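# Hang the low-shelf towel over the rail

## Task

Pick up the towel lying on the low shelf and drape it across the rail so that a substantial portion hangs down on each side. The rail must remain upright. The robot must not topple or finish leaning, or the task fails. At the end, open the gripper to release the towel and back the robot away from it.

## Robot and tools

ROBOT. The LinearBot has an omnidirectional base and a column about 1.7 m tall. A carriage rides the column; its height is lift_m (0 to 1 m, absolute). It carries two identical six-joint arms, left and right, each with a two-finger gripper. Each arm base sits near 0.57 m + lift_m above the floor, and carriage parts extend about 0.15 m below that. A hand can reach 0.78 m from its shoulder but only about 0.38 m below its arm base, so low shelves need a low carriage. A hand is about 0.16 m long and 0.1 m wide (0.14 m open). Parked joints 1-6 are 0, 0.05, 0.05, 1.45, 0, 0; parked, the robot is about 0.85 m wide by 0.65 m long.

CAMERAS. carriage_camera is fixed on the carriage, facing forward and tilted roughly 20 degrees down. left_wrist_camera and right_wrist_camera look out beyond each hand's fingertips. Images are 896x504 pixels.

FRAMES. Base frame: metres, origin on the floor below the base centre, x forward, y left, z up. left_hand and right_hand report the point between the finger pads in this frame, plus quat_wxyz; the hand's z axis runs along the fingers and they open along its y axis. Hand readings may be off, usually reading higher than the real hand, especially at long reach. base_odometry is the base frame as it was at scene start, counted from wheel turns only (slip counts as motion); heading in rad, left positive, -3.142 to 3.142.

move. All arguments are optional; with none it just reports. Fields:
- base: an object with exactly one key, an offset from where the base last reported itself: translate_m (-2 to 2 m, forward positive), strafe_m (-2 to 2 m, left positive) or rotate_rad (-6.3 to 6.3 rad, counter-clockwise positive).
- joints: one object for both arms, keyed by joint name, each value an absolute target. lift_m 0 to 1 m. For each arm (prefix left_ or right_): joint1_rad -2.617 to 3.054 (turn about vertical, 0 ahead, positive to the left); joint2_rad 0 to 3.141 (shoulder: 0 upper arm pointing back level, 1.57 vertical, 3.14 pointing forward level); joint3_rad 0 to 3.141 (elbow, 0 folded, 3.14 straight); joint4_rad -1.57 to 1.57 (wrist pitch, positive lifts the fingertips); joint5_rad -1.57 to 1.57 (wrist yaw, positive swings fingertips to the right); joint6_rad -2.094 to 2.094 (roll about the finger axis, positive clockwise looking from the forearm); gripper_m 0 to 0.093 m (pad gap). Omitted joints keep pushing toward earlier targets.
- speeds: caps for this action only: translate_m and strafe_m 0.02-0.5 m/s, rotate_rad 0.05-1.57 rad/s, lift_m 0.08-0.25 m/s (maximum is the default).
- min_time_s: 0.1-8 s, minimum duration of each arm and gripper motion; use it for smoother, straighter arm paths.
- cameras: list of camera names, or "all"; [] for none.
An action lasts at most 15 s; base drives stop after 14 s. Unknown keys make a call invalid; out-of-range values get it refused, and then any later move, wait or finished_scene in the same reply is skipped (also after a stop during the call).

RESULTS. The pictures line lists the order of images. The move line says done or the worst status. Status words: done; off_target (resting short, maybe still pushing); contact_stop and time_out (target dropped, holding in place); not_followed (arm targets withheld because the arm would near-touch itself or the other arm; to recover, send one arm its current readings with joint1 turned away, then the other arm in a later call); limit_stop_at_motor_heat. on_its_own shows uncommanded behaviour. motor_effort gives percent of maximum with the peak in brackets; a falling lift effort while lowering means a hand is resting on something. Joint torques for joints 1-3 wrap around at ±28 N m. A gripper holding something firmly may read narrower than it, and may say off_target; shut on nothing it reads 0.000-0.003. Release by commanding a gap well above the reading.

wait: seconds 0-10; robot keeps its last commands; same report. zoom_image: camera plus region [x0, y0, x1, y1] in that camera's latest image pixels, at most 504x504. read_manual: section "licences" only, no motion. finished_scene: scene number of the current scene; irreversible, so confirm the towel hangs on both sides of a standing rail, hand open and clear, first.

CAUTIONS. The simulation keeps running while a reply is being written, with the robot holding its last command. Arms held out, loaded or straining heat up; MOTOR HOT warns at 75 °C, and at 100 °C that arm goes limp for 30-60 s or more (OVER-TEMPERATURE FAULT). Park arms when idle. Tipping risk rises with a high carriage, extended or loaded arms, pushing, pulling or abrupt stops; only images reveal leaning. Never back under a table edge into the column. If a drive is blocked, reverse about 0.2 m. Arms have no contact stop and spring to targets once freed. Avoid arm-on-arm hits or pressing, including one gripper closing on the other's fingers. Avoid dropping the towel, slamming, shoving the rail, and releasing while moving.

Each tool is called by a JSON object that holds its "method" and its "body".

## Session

{"method": "move", "body": {"cameras": ["carriage_camera"]}}

Scene clock: 0.00 s.
Joint torques (N m): no reading
base_odometry: x=+0.000 y=+0.000 heading=+0.000
base_status: not commanded
joint_positions: lift_m=+0.300 left_joint1_rad=+0.010 left_joint2_rad=+0.036 left_joint3_rad=+0.049 left_joint4_rad=+1.496 left_joint5_rad=-0.025 left_joint6_rad=+0.050 left_gripper_m=+0.09396 right_joint1_rad=-0.020 right_joint2_rad=+0.069 right_joint3_rad=+0.062 right_joint4_rad=+1.432 right_joint5_rad=+0.032 right_joint6_rad=+0.011 right_gripper_m=+0.09396
joint_status: not commanded
motor_effort: lift_m=+23 drive_wheels=+1
left_hand: x=+0.2366 y=+0.3073 z=+1.3226 quat_wxyz=(+0.999, -0.012, +0.031, +0.030) (m; base frame)
right_hand: x=+0.2586 y=-0.3092 z=+1.3243 quat_wxyz=(+0.997, +0.017, +0.073, -0.005) (m; base frame)
pictures: carriage_camera

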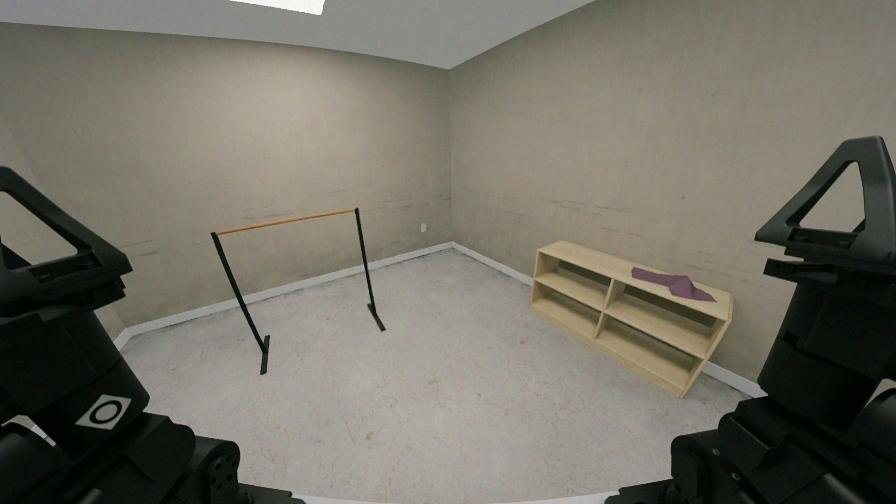

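{"method": "zoom_image", "body": {"camera": "carriage_camera", "region": [520, 220, 760, 410]}}

{"method": "zoom_image", "body": {"camera": "carriage_camera", "region": [190, 190, 430, 390]}}

Scaled by 2.100 from the camera's 896x504 image, which has a finer 1280x720 frame.

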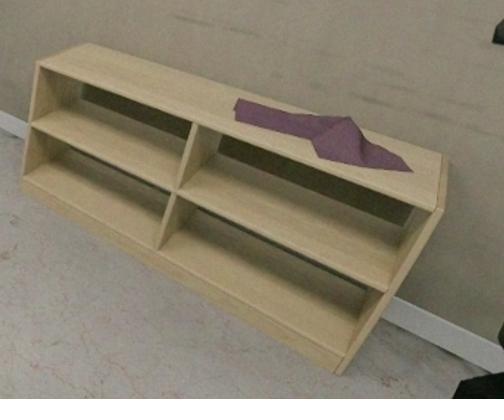

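Scaled by 2.100 from the camera's 896x504 image, which has a finer 1280x720 frame.

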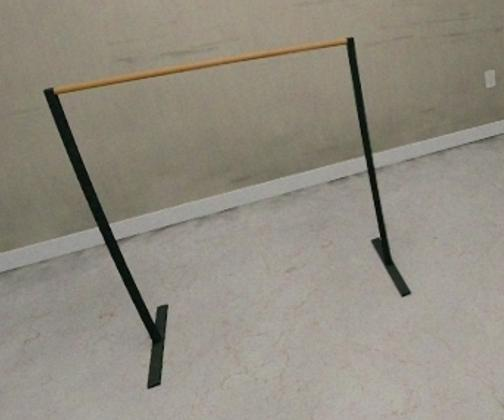

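{"method": "move", "body": {"base": {"rotate_rad": -0.997}, "joints": {"lift_m": 0.4}, "cameras": ["carriage_camera"]}}

{"method": "zoom_image", "body": {"camera": "carriage_camera", "region": [330, 220, 580, 390]}}

Scene clock: 25.03 s.
Joint torques (N m): left_arm=[-0.34 3.9 5.52 -0.32 0.03 -0.08] | right_arm=[-0.27 3.69 6.04 -0.11 0.04 0.08]
move: done
base_odometry: x=+0.000 y=+0.000 heading=-0.996
base_status: done
joint_positions: lift_m=+0.400 left_joint1_rad=+0.010 left_joint2_rad=+0.036 left_joint3_rad=+0.049 left_joint4_rad=+1.496 left_joint5_rad=-0.025 left_joint6_rad=+0.050 left_gripper_m=+0.09396 right_joint1_rad=-0.020 right_joint2_rad=+0.069 right_joint3_rad=+0.062 right_joint4_rad=+1.432 right_joint5_rad=+0.032 right_joint6_rad=+0.011 right_gripper_m=+0.09396
joint_status: all done
motor_effort: lift_m=+25(30) drive_wheels=+6(14)
left_hand: x=+0.2366 y=+0.3073 z=+1.4224 quat_wxyz=(+0.999, -0.012, +0.031, +0.030) (m; base frame)
right_hand: x=+0.2586 y=-0.3092 z=+1.4241 quat_wxyz=(+0.997, +0.017, +0.073, -0.005) (m; base frame)
pictures: carriage_camera
camera_calibration:
carriage_camera: T_world_to_cam=[[-0.00554303, -0.999684, -0.0245377, 0.0382522], [-0.377596, 0.0248139, -0.925638, 1.36101], [0.925954, 0.00413448, -0.377614, 0.389872], [0, 0, 0, 1]] pos_world=[0.15312, 0.00285626, 1.40796]

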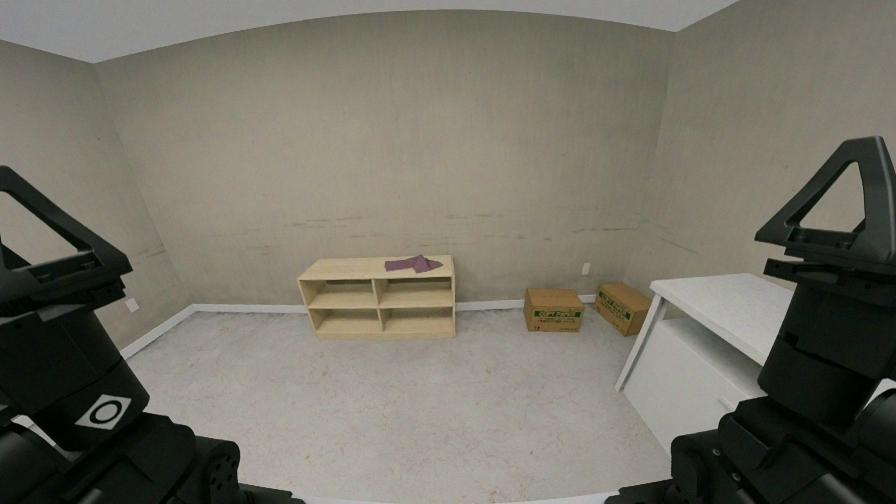

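Scaled by 2.016 from the camera's 896x504 image, which has a finer 1280x720 frame.

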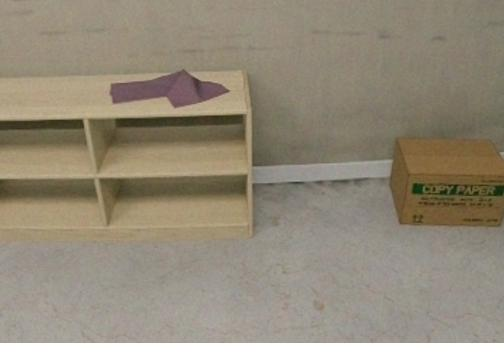

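{"method": "move", "body": {"base": {"strafe_m": 0.33}, "cameras": []}}

{"method": "move", "body": {"base": {"translate_m": 0.9}, "cameras": ["carriage_camera"]}}

{"method": "zoom_image", "body": {"camera": "carriage_camera", "region": [410, 310, 590, 430]}}

Scene clock: 31.50 s.
Joint torques (N m): left_arm=[-0.24 3.88 5.53 -0.31 0.03 -0.07] | right_arm=[-0.17 3.63 6.12 -0.12 0.05 0.07]
move: done
base_odometry: x=+0.277 y=+0.179 heading=-0.998
base_status: done
joint_positions: lift_m=+0.400 left_joint1_rad=+0.009 left_joint2_rad=+0.036 left_joint3_rad=+0.049 left_joint4_rad=+1.496 left_joint5_rad=-0.025 left_joint6_rad=+0.050 left_gripper_m=+0.09396 right_joint1_rad=-0.020 right_joint2_rad=+0.069 right_joint3_rad=+0.062 right_joint4_rad=+1.432 right_joint5_rad=+0.032 right_joint6_rad=+0.011 right_gripper_m=+0.09396
joint_status: not commanded
motor_effort: lift_m=+25(25) drive_wheels=-6(17)
left_hand: x=+0.2366 y=+0.3073 z=+1.4224 quat_wxyz=(+0.999, -0.012, +0.031, +0.030) (m; base frame)
right_hand: x=+0.2586 y=-0.3092 z=+1.4241 quat_wxyz=(+0.997, +0.017, +0.073, -0.005) (m; base frame)
pictures: none
No camera images: "cameras" was empty.

Scene clock: 35.60 s.
Joint torques (N m): left_arm=[-0.32 3.9 5.52 -0.33 0.04 -0.08] | right_arm=[-0.18 3.67 6.09 -0.12 0.05 0.04]
move: done
base_odometry: x=+0.766 y=-0.577 heading=-0.997
base_status: done
joint_positions: lift_m=+0.400 left_joint1_rad=+0.009 left_joint2_rad=+0.036 left_joint3_rad=+0.049 left_joint4_rad=+1.495 left_joint5_rad=-0.025 left_joint6_rad=+0.050 left_gripper_m=+0.09396 right_joint1_rad=-0.020 right_joint2_rad=+0.069 right_joint3_rad=+0.062 right_joint4_rad=+1.431 right_joint5_rad=+0.032 right_joint6_rad=+0.011 right_gripper_m=+0.09396
joint_status: not commanded
motor_effort: lift_m=+24(25) drive_wheels=-4(14)
left_hand: x=+0.2367 y=+0.3073 z=+1.4224 quat_wxyz=(+0.999, -0.012, +0.032, +0.030) (m; base frame)
right_hand: x=+0.2588 y=-0.3092 z=+1.4240 quat_wxyz=(+0.997, +0.017, +0.073, -0.005) (m; base frame)
pictures: carriage_camera
camera_calibration:
carriage_camera: T_world_to_cam=[[-0.00554303, -0.999684, -0.0245377, 0.0382522], [-0.377596, 0.0248139, -0.925638, 1.36101], [0.925954, 0.00413448, -0.377614, 0.389872], [0, 0, 0, 1]] pos_world=[0.15312, 0.00285626, 1.40796]

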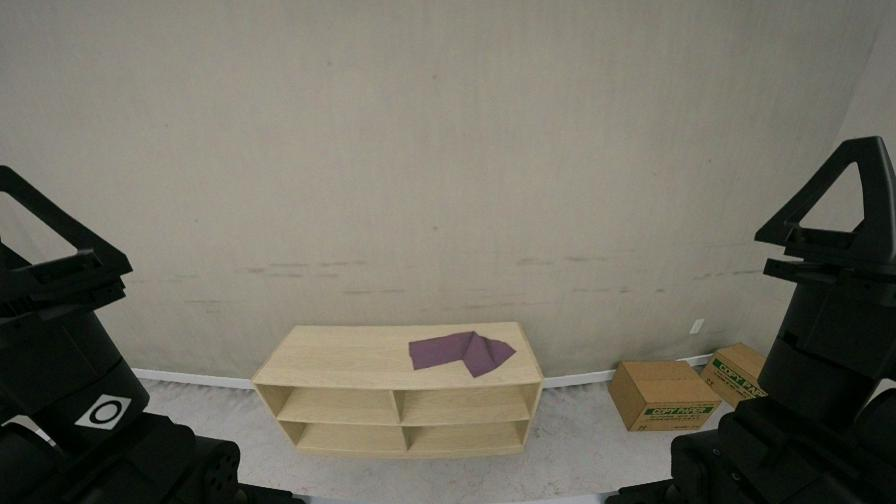

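Scaled by 2.800 from the camera's 896x504 image, which has a finer 1280x720 frame.

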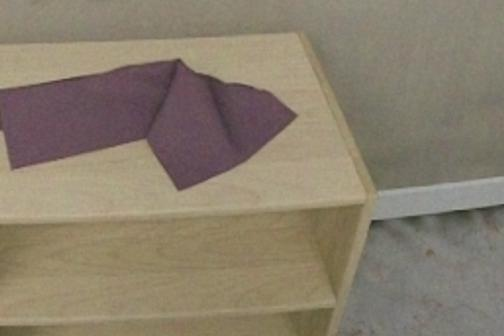

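{"method": "move", "body": {"base": {"strafe_m": -0.14}, "cameras": []}}

{"method": "move", "body": {"base": {"translate_m": 0.155}, "joints": {"left_joint1_rad": 0, "left_joint2_rad": 2.9, "left_joint3_rad": 2.38, "left_joint4_rad": -1.05, "left_joint5_rad": 0, "left_joint6_rad": 0, "left_gripper_m": 0.09, "lift_m": 0.3}, "min_time_s": 2.5, "cameras": ["carriage_camera", "left_wrist_camera"]}}

Scene clock: 53.47 s.
Joint torques (N m): left_arm=[-0.27 3.77 5.56 -0.29 0.04 -0.06] | right_arm=[-0.34 3.69 6.02 -0.11 0.03 0.06]
move: done
base_odometry: x=+0.649 y=-0.653 heading=-0.997
base_status: done
joint_positions: lift_m=+0.400 left_joint1_rad=+0.010 left_joint2_rad=+0.036 left_joint3_rad=+0.049 left_joint4_rad=+1.495 left_joint5_rad=-0.025 left_joint6_rad=+0.050 left_gripper_m=+0.09396 right_joint1_rad=-0.020 right_joint2_rad=+0.069 right_joint3_rad=+0.062 right_joint4_rad=+1.431 right_joint5_rad=+0.032 right_joint6_rad=+0.011 right_gripper_m=+0.09396
joint_status: not commanded
motor_effort: lift_m=+25(25) drive_wheels=-2(11)
left_hand: x=+0.2367 y=+0.3073 z=+1.4224 quat_wxyz=(+0.999, -0.012, +0.032, +0.030) (m; base frame)
right_hand: x=+0.2588 y=-0.3092 z=+1.4240 quat_wxyz=(+0.997, +0.017, +0.073, -0.005) (m; base frame)
pictures: none
No camera images: "cameras" was empty.

Scene clock: 56.40 s.
Joint torques (N m): left_arm=[-0.87 -12.63 7.34 0.29 0.15 -0.18] | right_arm=[-0.24 3.73 6.01 -0.09 0.05 0.07]
move: done
base_odometry: x=+0.733 y=-0.783 heading=-0.997
base_status: done
joint_positions: lift_m=+0.300 left_joint1_rad=+0.006 left_joint2_rad=+2.878 left_joint3_rad=+2.360 left_joint4_rad=-1.028 left_joint5_rad=-0.012 left_joint6_rad=+0.009 left_gripper_m=+0.09010 right_joint1_rad=-0.020 right_joint2_rad=+0.069 right_joint3_rad=+0.062 right_joint4_rad=+1.430 right_joint5_rad=+0.032 right_joint6_rad=+0.011 right_gripper_m=+0.09396
joint_status: all done
motor_effort: lift_m=+20(20) drive_wheels=-4(11)
left_hand: x=+0.7445 y=+0.3080 z=+0.7588 quat_wxyz=(+0.012, +0.002, +1.000, +0.006) (m; base frame)
right_hand: x=+0.2590 y=-0.3092 z=+1.3247 quat_wxyz=(+0.997, +0.017, +0.074, -0.005) (m; base frame)
pictures: carriage_camera, left_wrist_camera
camera_calibration:
carriage_camera: T_world_to_cam=[[-0.00554303, -0.999684, -0.0245377, 0.0358132], [-0.377596, 0.0248139, -0.925638, 1.269], [0.925954, 0.00413448, -0.377614, 0.352337], [0, 0, 0, 1]] pos_world=[0.15312, 0.00285626, 1.30856]
left_wrist_camera: T_world_to_cam=[[-0.0264613, -0.99962, 0.00767066, 0.320446], [-0.820994, 0.0261093, 0.570339, 0.172296], [-0.570323, 0.00879433, -0.821373, 1.16602], [0, 0, 0, 1]] pos_world=[0.814939, 0.305572, 0.857009]

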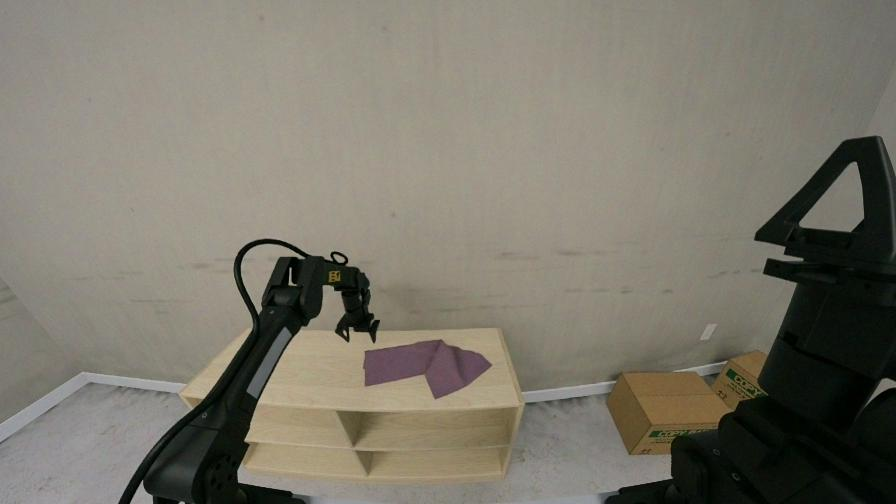

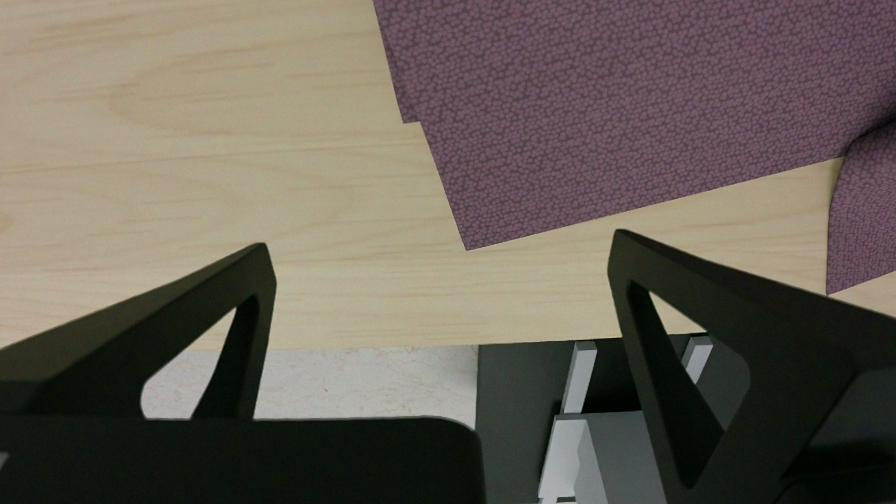

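{"method": "move", "body": {"joints": {"lift_m": 0.185}, "cameras": ["left_wrist_camera"]}}

Scene clock: 64.13 s.
Joint torques (N m): left_arm=[-0.85 -13.72 6.64 0.34 0.17 -0.17] | right_arm=[-0.18 3.75 6.01 -0.07 0.03 0.06]
move: done
base_odometry: x=+0.733 y=-0.783 heading=-0.997
base_status: not commanded
joint_positions: lift_m=+0.185 left_joint1_rad=+0.006 left_joint2_rad=+2.888 left_joint3_rad=+2.370 left_joint4_rad=-1.037 left_joint5_rad=-0.011 left_joint6_rad=+0.009 left_gripper_m=+0.09010 right_joint1_rad=-0.020 right_joint2_rad=+0.069 right_joint3_rad=+0.062 right_joint4_rad=+1.430 right_joint5_rad=+0.032 right_joint6_rad=+0.011 right_gripper_m=+0.09396
joint_status: all done
motor_effort: lift_m=+20(20) drive_wheels=-4(4)
left_hand: x=+0.7428 y=+0.3078 z=+0.6410 quat_wxyz=(+0.008, +0.001, +1.000, +0.006) (m; base frame)
right_hand: x=+0.2590 y=-0.3092 z=+1.2097 quat_wxyz=(+0.997, +0.017, +0.074, -0.005) (m; base frame)
pictures: left_wrist_camera
camera_calibration:
left_wrist_camera: T_world_to_cam=[[-0.0255922, -0.999631, 0.0090756, 0.319588], [-0.81552, 0.0261276, 0.578139, 0.22903], [-0.578163, 0.00739453, -0.815888, 1.07093], [0, 0, 0, 1]] pos_world=[0.814128, 0.305567, 0.738446]

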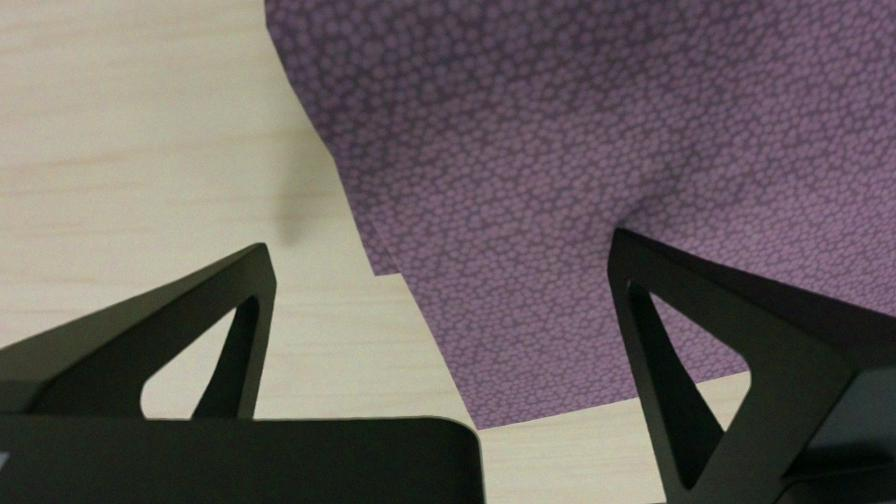

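{"method": "move", "body": {"joints": {"lift_m": 0.168}, "speeds": {"lift_m": 0.08}, "cameras": ["left_wrist_camera"]}}

Scene clock: 66.83 s.
Joint torques (N m): left_arm=[-1.03 -12.55 4.94 0.78 -0.01 -0.18] | right_arm=[-0.17 3.78 6.01 -0.13 0.06 0.06]
move: done
base_odometry: x=+0.733 y=-0.783 heading=-0.997
base_status: not commanded
joint_positions: lift_m=+0.169 left_joint1_rad=+0.007 left_joint2_rad=+2.877 left_joint3_rad=+2.390 left_joint4_rad=-1.076 left_joint5_rad=+0.003 left_joint6_rad=+0.009 left_gripper_m=+0.09008 right_joint1_rad=-0.020 right_joint2_rad=+0.069 right_joint3_rad=+0.062 right_joint4_rad=+1.430 right_joint5_rad=+0.032 right_joint6_rad=+0.011 right_gripper_m=+0.09396
joint_status: all done
motor_effort: lift_m=+18(18) drive_wheels=-3(4)
left_hand: x=+0.7422 y=+0.3061 z=+0.6348 quat_wxyz=(+0.004, +0.001, +1.000, -0.002) (m; base frame)
right_hand: x=+0.2590 y=-0.3092 z=+1.1929 quat_wxyz=(+0.997, +0.017, +0.074, -0.005) (m; base frame)
pictures: left_wrist_camera
camera_calibration:
left_wrist_camera: T_world_to_cam=[[-0.0241377, -0.999425, 0.0238001, 0.307409], [-0.811201, 0.0334944, 0.583807, 0.223126], [-0.584269, -0.00521488, -0.811543, 1.07126], [0, 0, 0, 1]] pos_world=[0.814322, 0.305346, 0.731792]

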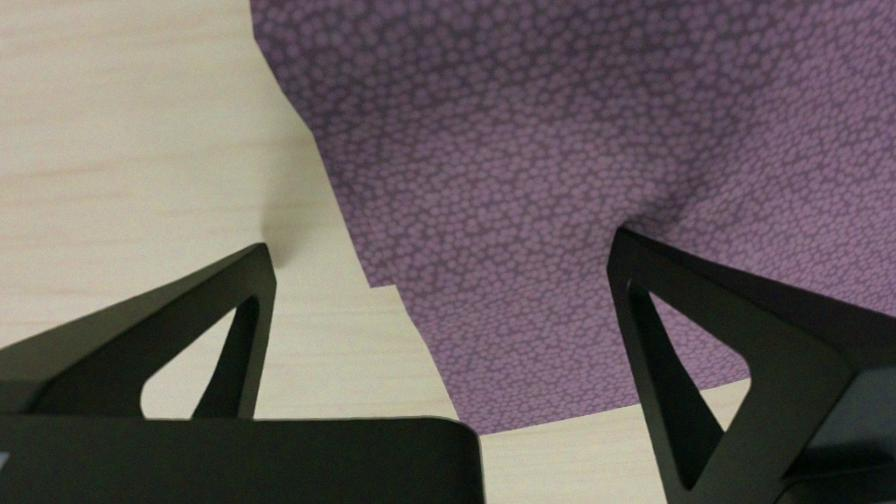

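{"method": "move", "body": {"joints": {"left_gripper_m": 0.0}, "min_time_s": 2.0, "cameras": ["left_wrist_camera"]}}

Scene clock: 74.80 s.
Joint torques (N m): left_arm=[1.05 -12.64 5.04 0.78 -0.54 -0.17] | right_arm=[-0.2 3.64 6 -0.08 0.05 0.05]
move: done
base_odometry: x=+0.733 y=-0.783 heading=-0.997
base_status: not commanded
joint_positions: lift_m=+0.169 left_joint1_rad=-0.015 left_joint2_rad=+2.877 left_joint3_rad=+2.390 left_joint4_rad=-1.076 left_joint5_rad=+0.056 left_joint6_rad=+0.009 left_gripper_m=+0.00368 right_joint1_rad=-0.020 right_joint2_rad=+0.069 right_joint3_rad=+0.062 right_joint4_rad=+1.430 right_joint5_rad=+0.032 right_joint6_rad=+0.011 right_gripper_m=+0.09396
joint_status: all done
motor_effort: lift_m=+18(18) drive_wheels=+4(4)
left_hand: x=+0.7420 y=+0.2854 z=+0.6351 quat_wxyz=(+0.004, +0.012, +1.000, -0.028) (m; base frame)
right_hand: x=+0.2590 y=-0.3092 z=+1.1929 quat_wxyz=(+0.997, +0.017, +0.074, -0.005) (m; base frame)
pictures: left_wrist_camera
camera_calibration:
left_wrist_camera: T_world_to_cam=[[-0.0469708, -0.996004, 0.0759645, 0.269558], [-0.809742, 0.0824961, 0.580958, 0.210227], [-0.584903, -0.0342236, -0.810381, 1.07933], [0, 0, 0, 1]] pos_world=[0.814193, 0.288076, 0.732058]

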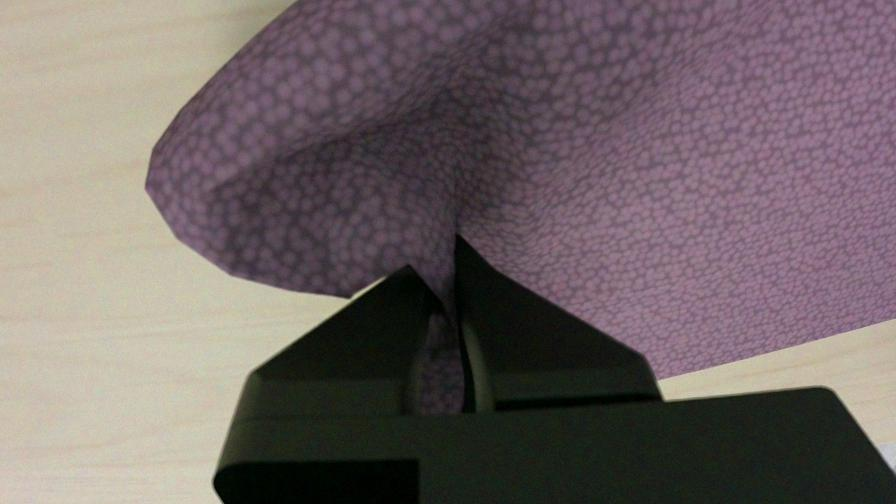

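{"method": "move", "body": {"joints": {"lift_m": 0.8}, "speeds": {"lift_m": 0.12}, "cameras": ["carriage_camera", "left_wrist_camera"]}}

{"method": "zoom_image", "body": {"camera": "carriage_camera", "region": [270, 240, 450, 450]}}

Scene clock: 85.13 s.
Joint torques (N m): left_arm=[0.02 -12.92 5.5 0.62 -0.06 -0.17] | right_arm=[-0.21 3.55 5.96 -0.08 0.04 0.07]
move: done
base_odometry: x=+0.733 y=-0.783 heading=-0.997
base_status: not commanded
joint_positions: lift_m=+0.800 left_joint1_rad=-0.003 left_joint2_rad=+2.881 left_joint3_rad=+2.384 left_joint4_rad=-1.063 left_joint5_rad=+0.011 left_joint6_rad=+0.008 left_gripper_m=+0.00357 right_joint1_rad=-0.020 right_joint2_rad=+0.069 right_joint3_rad=+0.062 right_joint4_rad=+1.430 right_joint5_rad=+0.032 right_joint6_rad=+0.011 right_gripper_m=+0.09396
joint_status: all done
motor_effort: lift_m=+24(29) drive_wheels=+4(5)
left_hand: x=+0.7426 y=+0.2993 z=+1.2626 quat_wxyz=(+0.005, +0.006, +1.000, -0.005) (m; base frame)
right_hand: x=+0.2590 y=-0.3092 z=+1.8241 quat_wxyz=(+0.997, +0.017, +0.074, -0.005) (m; base frame)
pictures: carriage_camera, left_wrist_camera
camera_calibration:
carriage_camera: T_world_to_cam=[[-0.00554303, -0.999684, -0.0245377, 0.0480673], [-0.377596, 0.0248139, -0.925638, 1.73127], [0.925954, 0.00413448, -0.377614, 0.540917], [0, 0, 0, 1]] pos_world=[0.15312, 0.00285626, 1.80796]
left_wrist_camera: T_world_to_cam=[[-0.0346327, -0.99892, 0.0309838, 0.284228], [-0.812577, 0.0461939, 0.581021, -0.142082], [-0.581825, -0.00505441, -0.813299, 1.58127], [0, 0, 0, 1]] pos_world=[0.814412, 0.298477, 1.35979]

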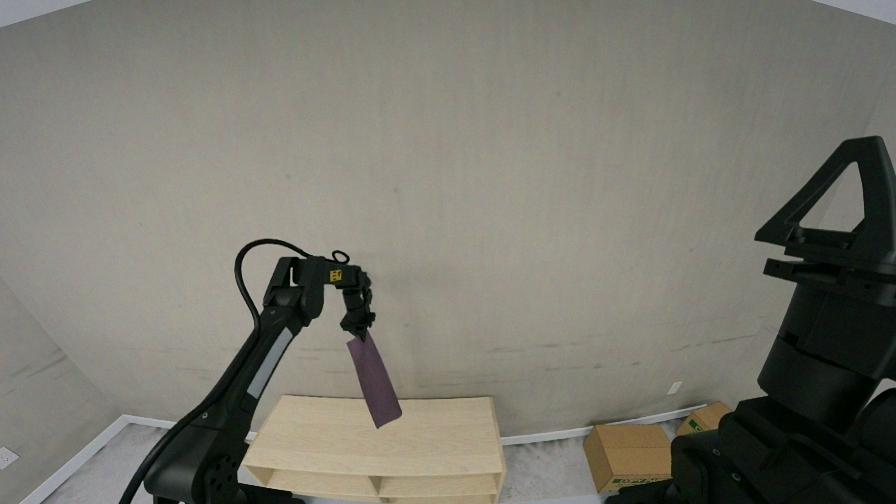

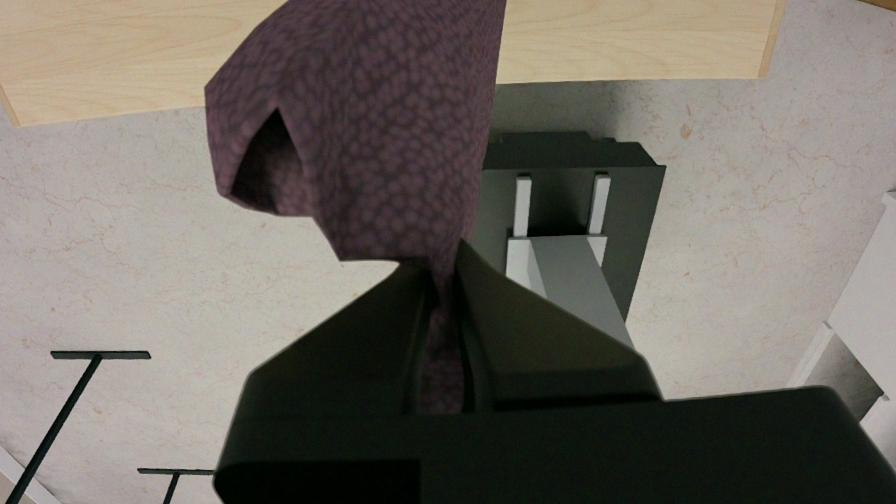

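Scaled by 2.400 from the camera's 896x504 image, which has a finer 1280x720 frame.

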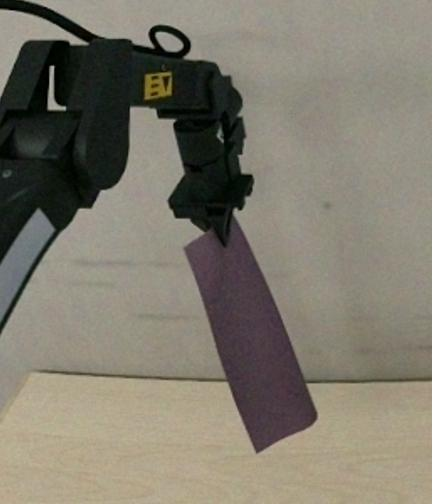

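{"method": "move", "body": {"base": {"translate_m": -0.6}, "speeds": {"translate_m": 0.3}, "cameras": []}}

{"method": "move", "body": {"base": {"rotate_rad": 1.573}, "speeds": {"rotate_rad": 0.7}, "cameras": ["carriage_camera"]}}

{"method": "move", "body": {"base": {"strafe_m": 0.186}, "speeds": {"strafe_m": 0.3}, "cameras": ["carriage_camera"]}}

{"method": "zoom_image", "body": {"camera": "carriage_camera", "region": [280, 230, 500, 430]}}

Scene clock: 97.03 s.
Joint torques (N m): left_arm=[-0.05 -12.83 5.5 0.59 -0.08 -0.17] | right_arm=[-0.23 3.52 6.02 -0.14 0.02 0.06]
move: done
base_odometry: x=+0.407 y=-0.280 heading=-0.998
base_status: done
joint_positions: lift_m=+0.800 left_joint1_rad=-0.003 left_joint2_rad=+2.881 left_joint3_rad=+2.384 left_joint4_rad=-1.058 left_joint5_rad=+0.010 left_joint6_rad=+0.008 left_gripper_m=+0.00357 right_joint1_rad=-0.020 right_joint2_rad=+0.069 right_joint3_rad=+0.062 right_joint4_rad=+1.429 right_joint5_rad=+0.033 right_joint6_rad=+0.011 right_gripper_m=+0.09396
joint_status: not commanded
motor_effort: lift_m=+24(25) drive_wheels=+2(12)
left_hand: x=+0.7438 y=+0.2998 z=+1.2626 quat_wxyz=(+0.008, +0.005, +1.000, -0.005) (m; base frame)
right_hand: x=+0.2591 y=-0.3093 z=+1.8241 quat_wxyz=(+0.997, +0.018, +0.074, -0.005) (m; base frame)
pictures: none
No camera images: "cameras" was empty.

Scene clock: 100.47 s.
Joint torques (N m): left_arm=[-0.76 -12.89 5.55 0.59 -0.04 -0.18] | right_arm=[-0.24 3.66 6.04 -0.1 0.04 0.07]
move: done
base_odometry: x=+0.407 y=-0.280 heading=+0.575
base_status: done
joint_positions: lift_m=+0.800 left_joint1_rad=+0.005 left_joint2_rad=+2.881 left_joint3_rad=+2.384 left_joint4_rad=-1.057 left_joint5_rad=+0.007 left_joint6_rad=+0.008 left_gripper_m=+0.00356 right_joint1_rad=-0.020 right_joint2_rad=+0.069 right_joint3_rad=+0.062 right_joint4_rad=+1.430 right_joint5_rad=+0.033 right_joint6_rad=+0.011 right_gripper_m=+0.09397
joint_status: not commanded
motor_effort: lift_m=+24(25) drive_wheels=+7(13)
left_hand: x=+0.7441 y=+0.3041 z=+1.2626 quat_wxyz=(+0.009, +0.002, +1.000, -0.003) (m; base frame)
right_hand: x=+0.2590 y=-0.3093 z=+1.8241 quat_wxyz=(+0.997, +0.018, +0.074, -0.005) (m; base frame)
pictures: carriage_camera
camera_calibration:
carriage_camera: T_world_to_cam=[[-0.00554303, -0.999684, -0.0245377, 0.0480673], [-0.377596, 0.0248139, -0.925638, 1.73127], [0.925954, 0.00413448, -0.377614, 0.540917], [0, 0, 0, 1]] pos_world=[0.15312, 0.00285626, 1.80796]

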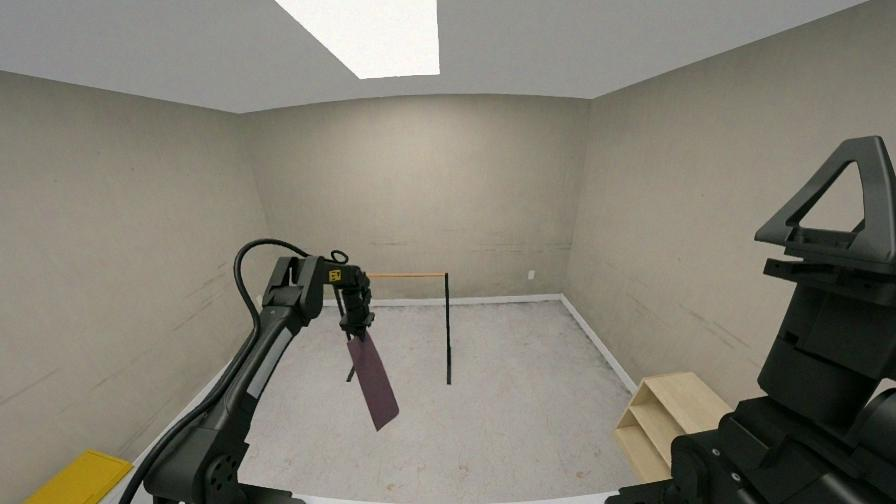

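Scene clock: 102.60 s.
Joint torques (N m): left_arm=[-0.91 -12.83 5.45 0.6 -0.03 -0.16] | right_arm=[-0.24 3.69 5.97 -0.08 0.04 0.06]
move: done
base_odometry: x=+0.306 y=-0.124 heading=+0.576
base_status: done
joint_positions: lift_m=+0.800 left_joint1_rad=+0.007 left_joint2_rad=+2.881 left_joint3_rad=+2.384 left_joint4_rad=-1.057 left_joint5_rad=+0.007 left_joint6_rad=+0.008 left_gripper_m=+0.00356 right_joint1_rad=-0.020 right_joint2_rad=+0.069 right_joint3_rad=+0.062 right_joint4_rad=+1.430 right_joint5_rad=+0.033 right_joint6_rad=+0.011 right_gripper_m=+0.09397
joint_status: not commanded
motor_effort: lift_m=+24(25) drive_wheels=-7(15)
left_hand: x=+0.7441 y=+0.3052 z=+1.2626 quat_wxyz=(+0.009, +0.001, +1.000, -0.003) (m; base frame)
right_hand: x=+0.2590 y=-0.3092 z=+1.8241 quat_wxyz=(+0.997, +0.017, +0.074, -0.005) (m; base frame)
pictures: carriage_camera
camera_calibration:
carriage_camera: T_world_to_cam=[[-0.00554303, -0.999684, -0.0245377, 0.0480673], [-0.377596, 0.0248139, -0.925638, 1.73127], [0.925954, 0.00413448, -0.377614, 0.540917], [0, 0, 0, 1]] pos_world=[0.15312, 0.00285626, 1.80796]

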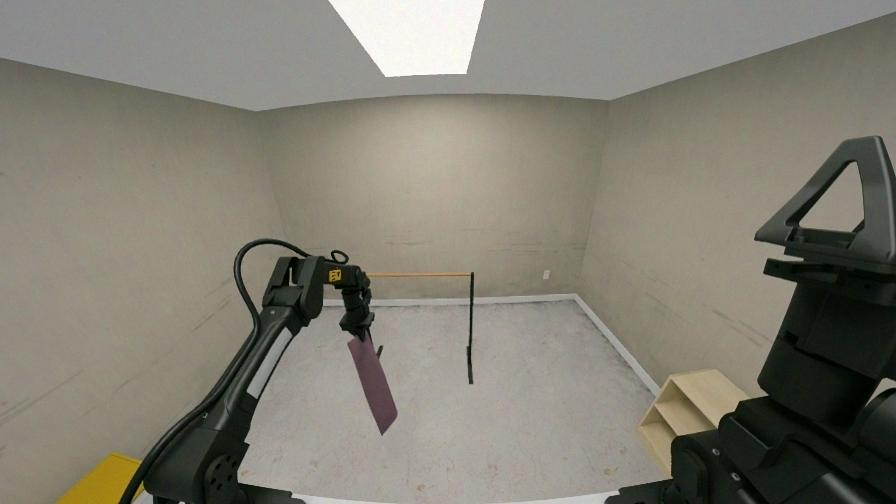

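Scaled by 2.291 from the camera's 896x504 image, which has a finer 1280x720 frame.

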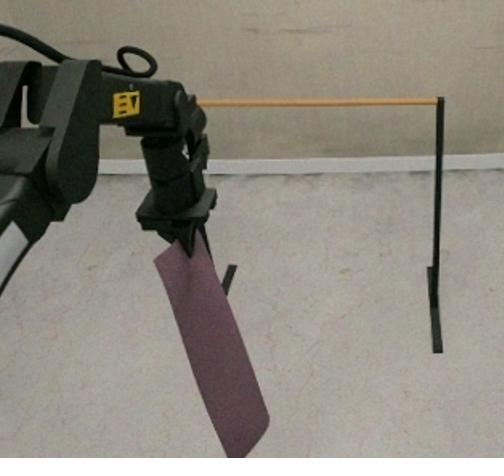

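{"method": "move", "body": {"base": {"translate_m": 0.8}, "joints": {"lift_m": 0.685}, "speeds": {"translate_m": 0.3, "lift_m": 0.1}, "cameras": ["carriage_camera", "left_wrist_camera"]}}

{"method": "zoom_image", "body": {"camera": "carriage_camera", "region": [280, 230, 550, 450]}}

Scene clock: 113.43 s.
Joint torques (N m): left_arm=[-0.76 -13.52 5.64 0.58 -0.04 -0.17] | right_arm=[-0.2 3.81 6 -0.11 0.03 0.06]
move: done
base_odometry: x=+0.976 y=+0.313 heading=+0.577
base_status: done
joint_positions: lift_m=+0.685 left_joint1_rad=+0.005 left_joint2_rad=+2.886 left_joint3_rad=+2.382 left_joint4_rad=-1.056 left_joint5_rad=+0.007 left_joint6_rad=+0.008 left_gripper_m=+0.00356 right_joint1_rad=-0.020 right_joint2_rad=+0.069 right_joint3_rad=+0.062 right_joint4_rad=+1.432 right_joint5_rad=+0.033 right_joint6_rad=+0.011 right_gripper_m=+0.09397
joint_status: all done
motor_effort: lift_m=+20(21) drive_wheels=-5(14)
left_hand: x=+0.7424 y=+0.3042 z=+1.1450 quat_wxyz=(+0.005, +0.002, +1.000, -0.003) (m; base frame)
right_hand: x=+0.2584 y=-0.3092 z=+1.7098 quat_wxyz=(+0.997, +0.017, +0.072, -0.005) (m; base frame)
pictures: carriage_camera, left_wrist_camera
camera_calibration:
carriage_camera: T_world_to_cam=[[-0.00554303, -0.999684, -0.0245377, 0.0452602], [-0.377596, 0.0248139, -0.925638, 1.62537], [0.925954, 0.00413448, -0.377614, 0.497718], [0, 0, 0, 1]] pos_world=[0.15312, 0.00285626, 1.69356]
left_wrist_camera: T_world_to_cam=[[-0.0265523, -0.999287, 0.0268366, 0.291618], [-0.81266, 0.0372113, 0.581549, -0.0720028], [-0.582133, -0.00636755, -0.813069, 1.4859], [0, 0, 0, 1]] pos_world=[0.814222, 0.303551, 1.24219]

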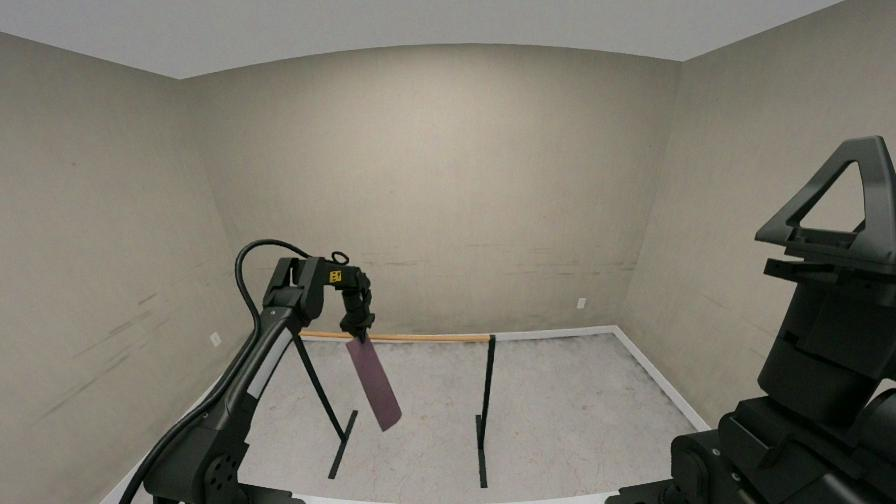

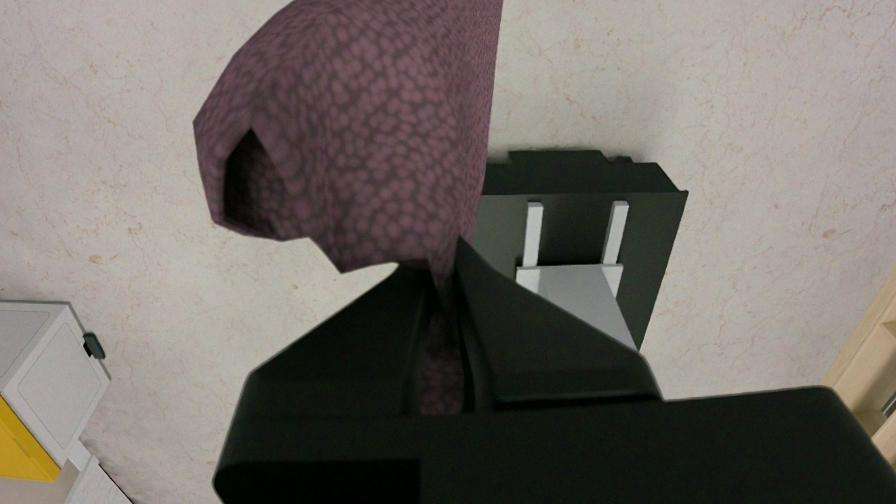

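Scaled by 1.867 from the camera's 896x504 image, which has a finer 1280x720 frame.

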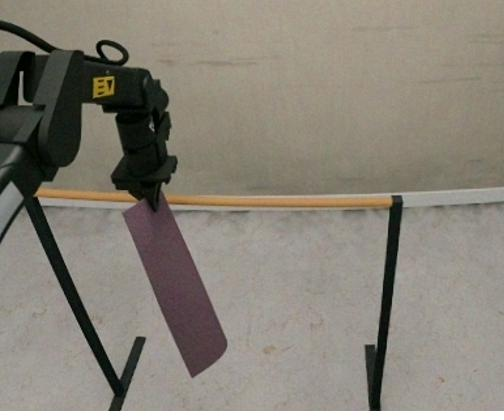

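{"method": "move", "body": {"base": {"translate_m": 0.22}, "speeds": {"translate_m": 0.12}, "cameras": []}}

{"method": "move", "body": {"joints": {"left_joint4_rad": -0.5}, "min_time_s": 2.0, "cameras": ["carriage_camera", "left_wrist_camera"]}}

{"method": "zoom_image", "body": {"camera": "carriage_camera", "region": [290, 270, 450, 450]}}

Scene clock: 125.93 s.
Joint torques (N m): left_arm=[-0.72 -13.45 5.6 0.55 -0.05 -0.16] | right_arm=[-0.17 3.75 5.94 -0.12 0.04 0.05]
move: done
base_odometry: x=+1.160 y=+0.433 heading=+0.578
base_status: done
joint_positions: lift_m=+0.685 left_joint1_rad=+0.005 left_joint2_rad=+2.886 left_joint3_rad=+2.382 left_joint4_rad=-1.057 left_joint5_rad=+0.007 left_joint6_rad=+0.008 left_gripper_m=+0.00356 right_joint1_rad=-0.020 right_joint2_rad=+0.069 right_joint3_rad=+0.062 right_joint4_rad=+1.432 right_joint5_rad=+0.033 right_joint6_rad=+0.011 right_gripper_m=+0.09397
joint_status: not commanded
motor_effort: lift_m=+20(20) drive_wheels=-4(13)
left_hand: x=+0.7423 y=+0.3042 z=+1.1450 quat_wxyz=(+0.005, +0.002, +1.000, -0.003) (m; base frame)
right_hand: x=+0.2584 y=-0.3092 z=+1.7098 quat_wxyz=(+0.997, +0.017, +0.072, -0.005) (m; base frame)
pictures: none
No camera images: "cameras" was empty.

Scene clock: 128.23 s.
Joint torques (N m): left_arm=[-0.7 -14.3 6.42 2.03 -0.05 -0.15] | right_arm=[-0.21 3.73 6.05 -0.11 0.05 0.05]
move: done
base_odometry: x=+1.160 y=+0.433 heading=+0.578
base_status: not commanded
joint_positions: lift_m=+0.685 left_joint1_rad=+0.005 left_joint2_rad=+2.886 left_joint3_rad=+2.382 left_joint4_rad=-0.533 left_joint5_rad=+0.007 left_joint6_rad=+0.008 left_gripper_m=+0.00356 right_joint1_rad=-0.020 right_joint2_rad=+0.069 right_joint3_rad=+0.062 right_joint4_rad=+1.432 right_joint5_rad=+0.033 right_joint6_rad=+0.011 right_gripper_m=+0.09397
joint_status: all done
motor_effort: lift_m=+20(20) drive_wheels=-4(4)
left_hand: x=+0.8650 y=+0.3048 z=+1.1793 quat_wxyz=(+0.264, +0.003, +0.965, -0.001) (m; base frame)
right_hand: x=+0.2584 y=-0.3092 z=+1.7098 quat_wxyz=(+0.997, +0.017, +0.072, -0.005) (m; base frame)
pictures: carriage_camera, left_wrist_camera
camera_calibration:
carriage_camera: T_world_to_cam=[[-0.00554303, -0.999684, -0.0245377, 0.0452602], [-0.377596, 0.0248139, -0.925638, 1.62537], [0.925954, 0.00413448, -0.377614, 0.497718], [0, 0, 0, 1]] pos_world=[0.15312, 0.00285626, 1.69356]
left_wrist_camera: T_world_to_cam=[[-0.0357083, -0.999333, 0.00759051, 0.325167], [-0.994603, 0.0362776, 0.0972099, 0.736611], [-0.0974204, -0.00407835, -0.995235, 1.37999], [0, 0, 0, 1]] pos_world=[0.878686, 0.303856, 1.29934]

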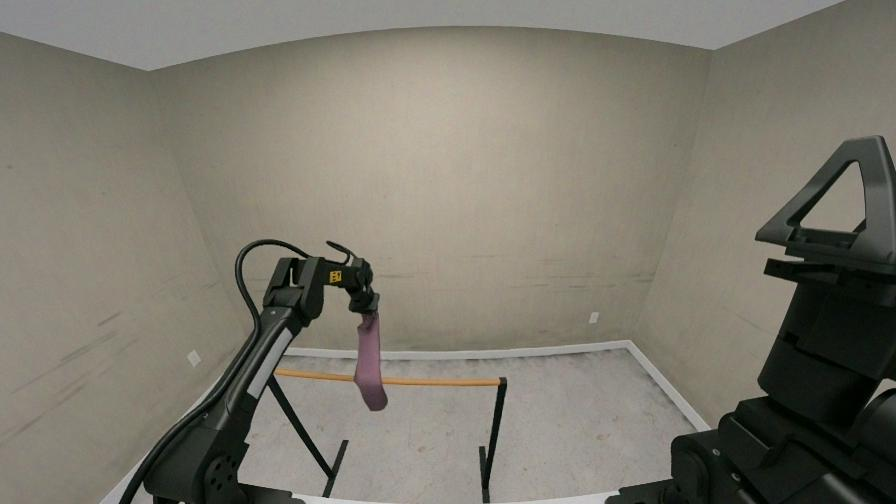

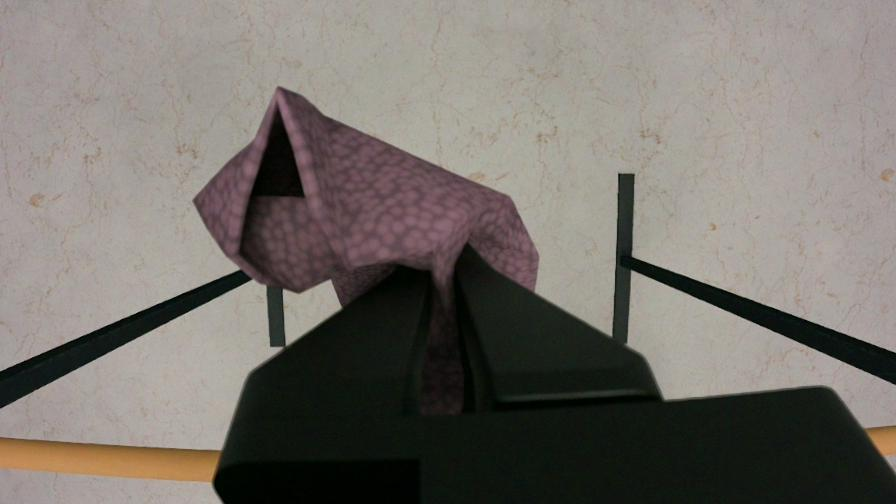

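Scaled by 2.800 from the camera's 896x504 image, which has a finer 1280x720 frame.

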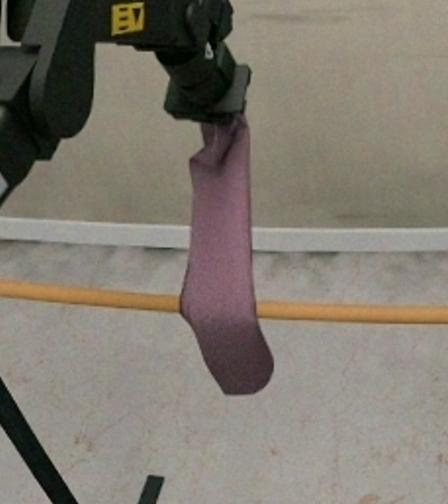

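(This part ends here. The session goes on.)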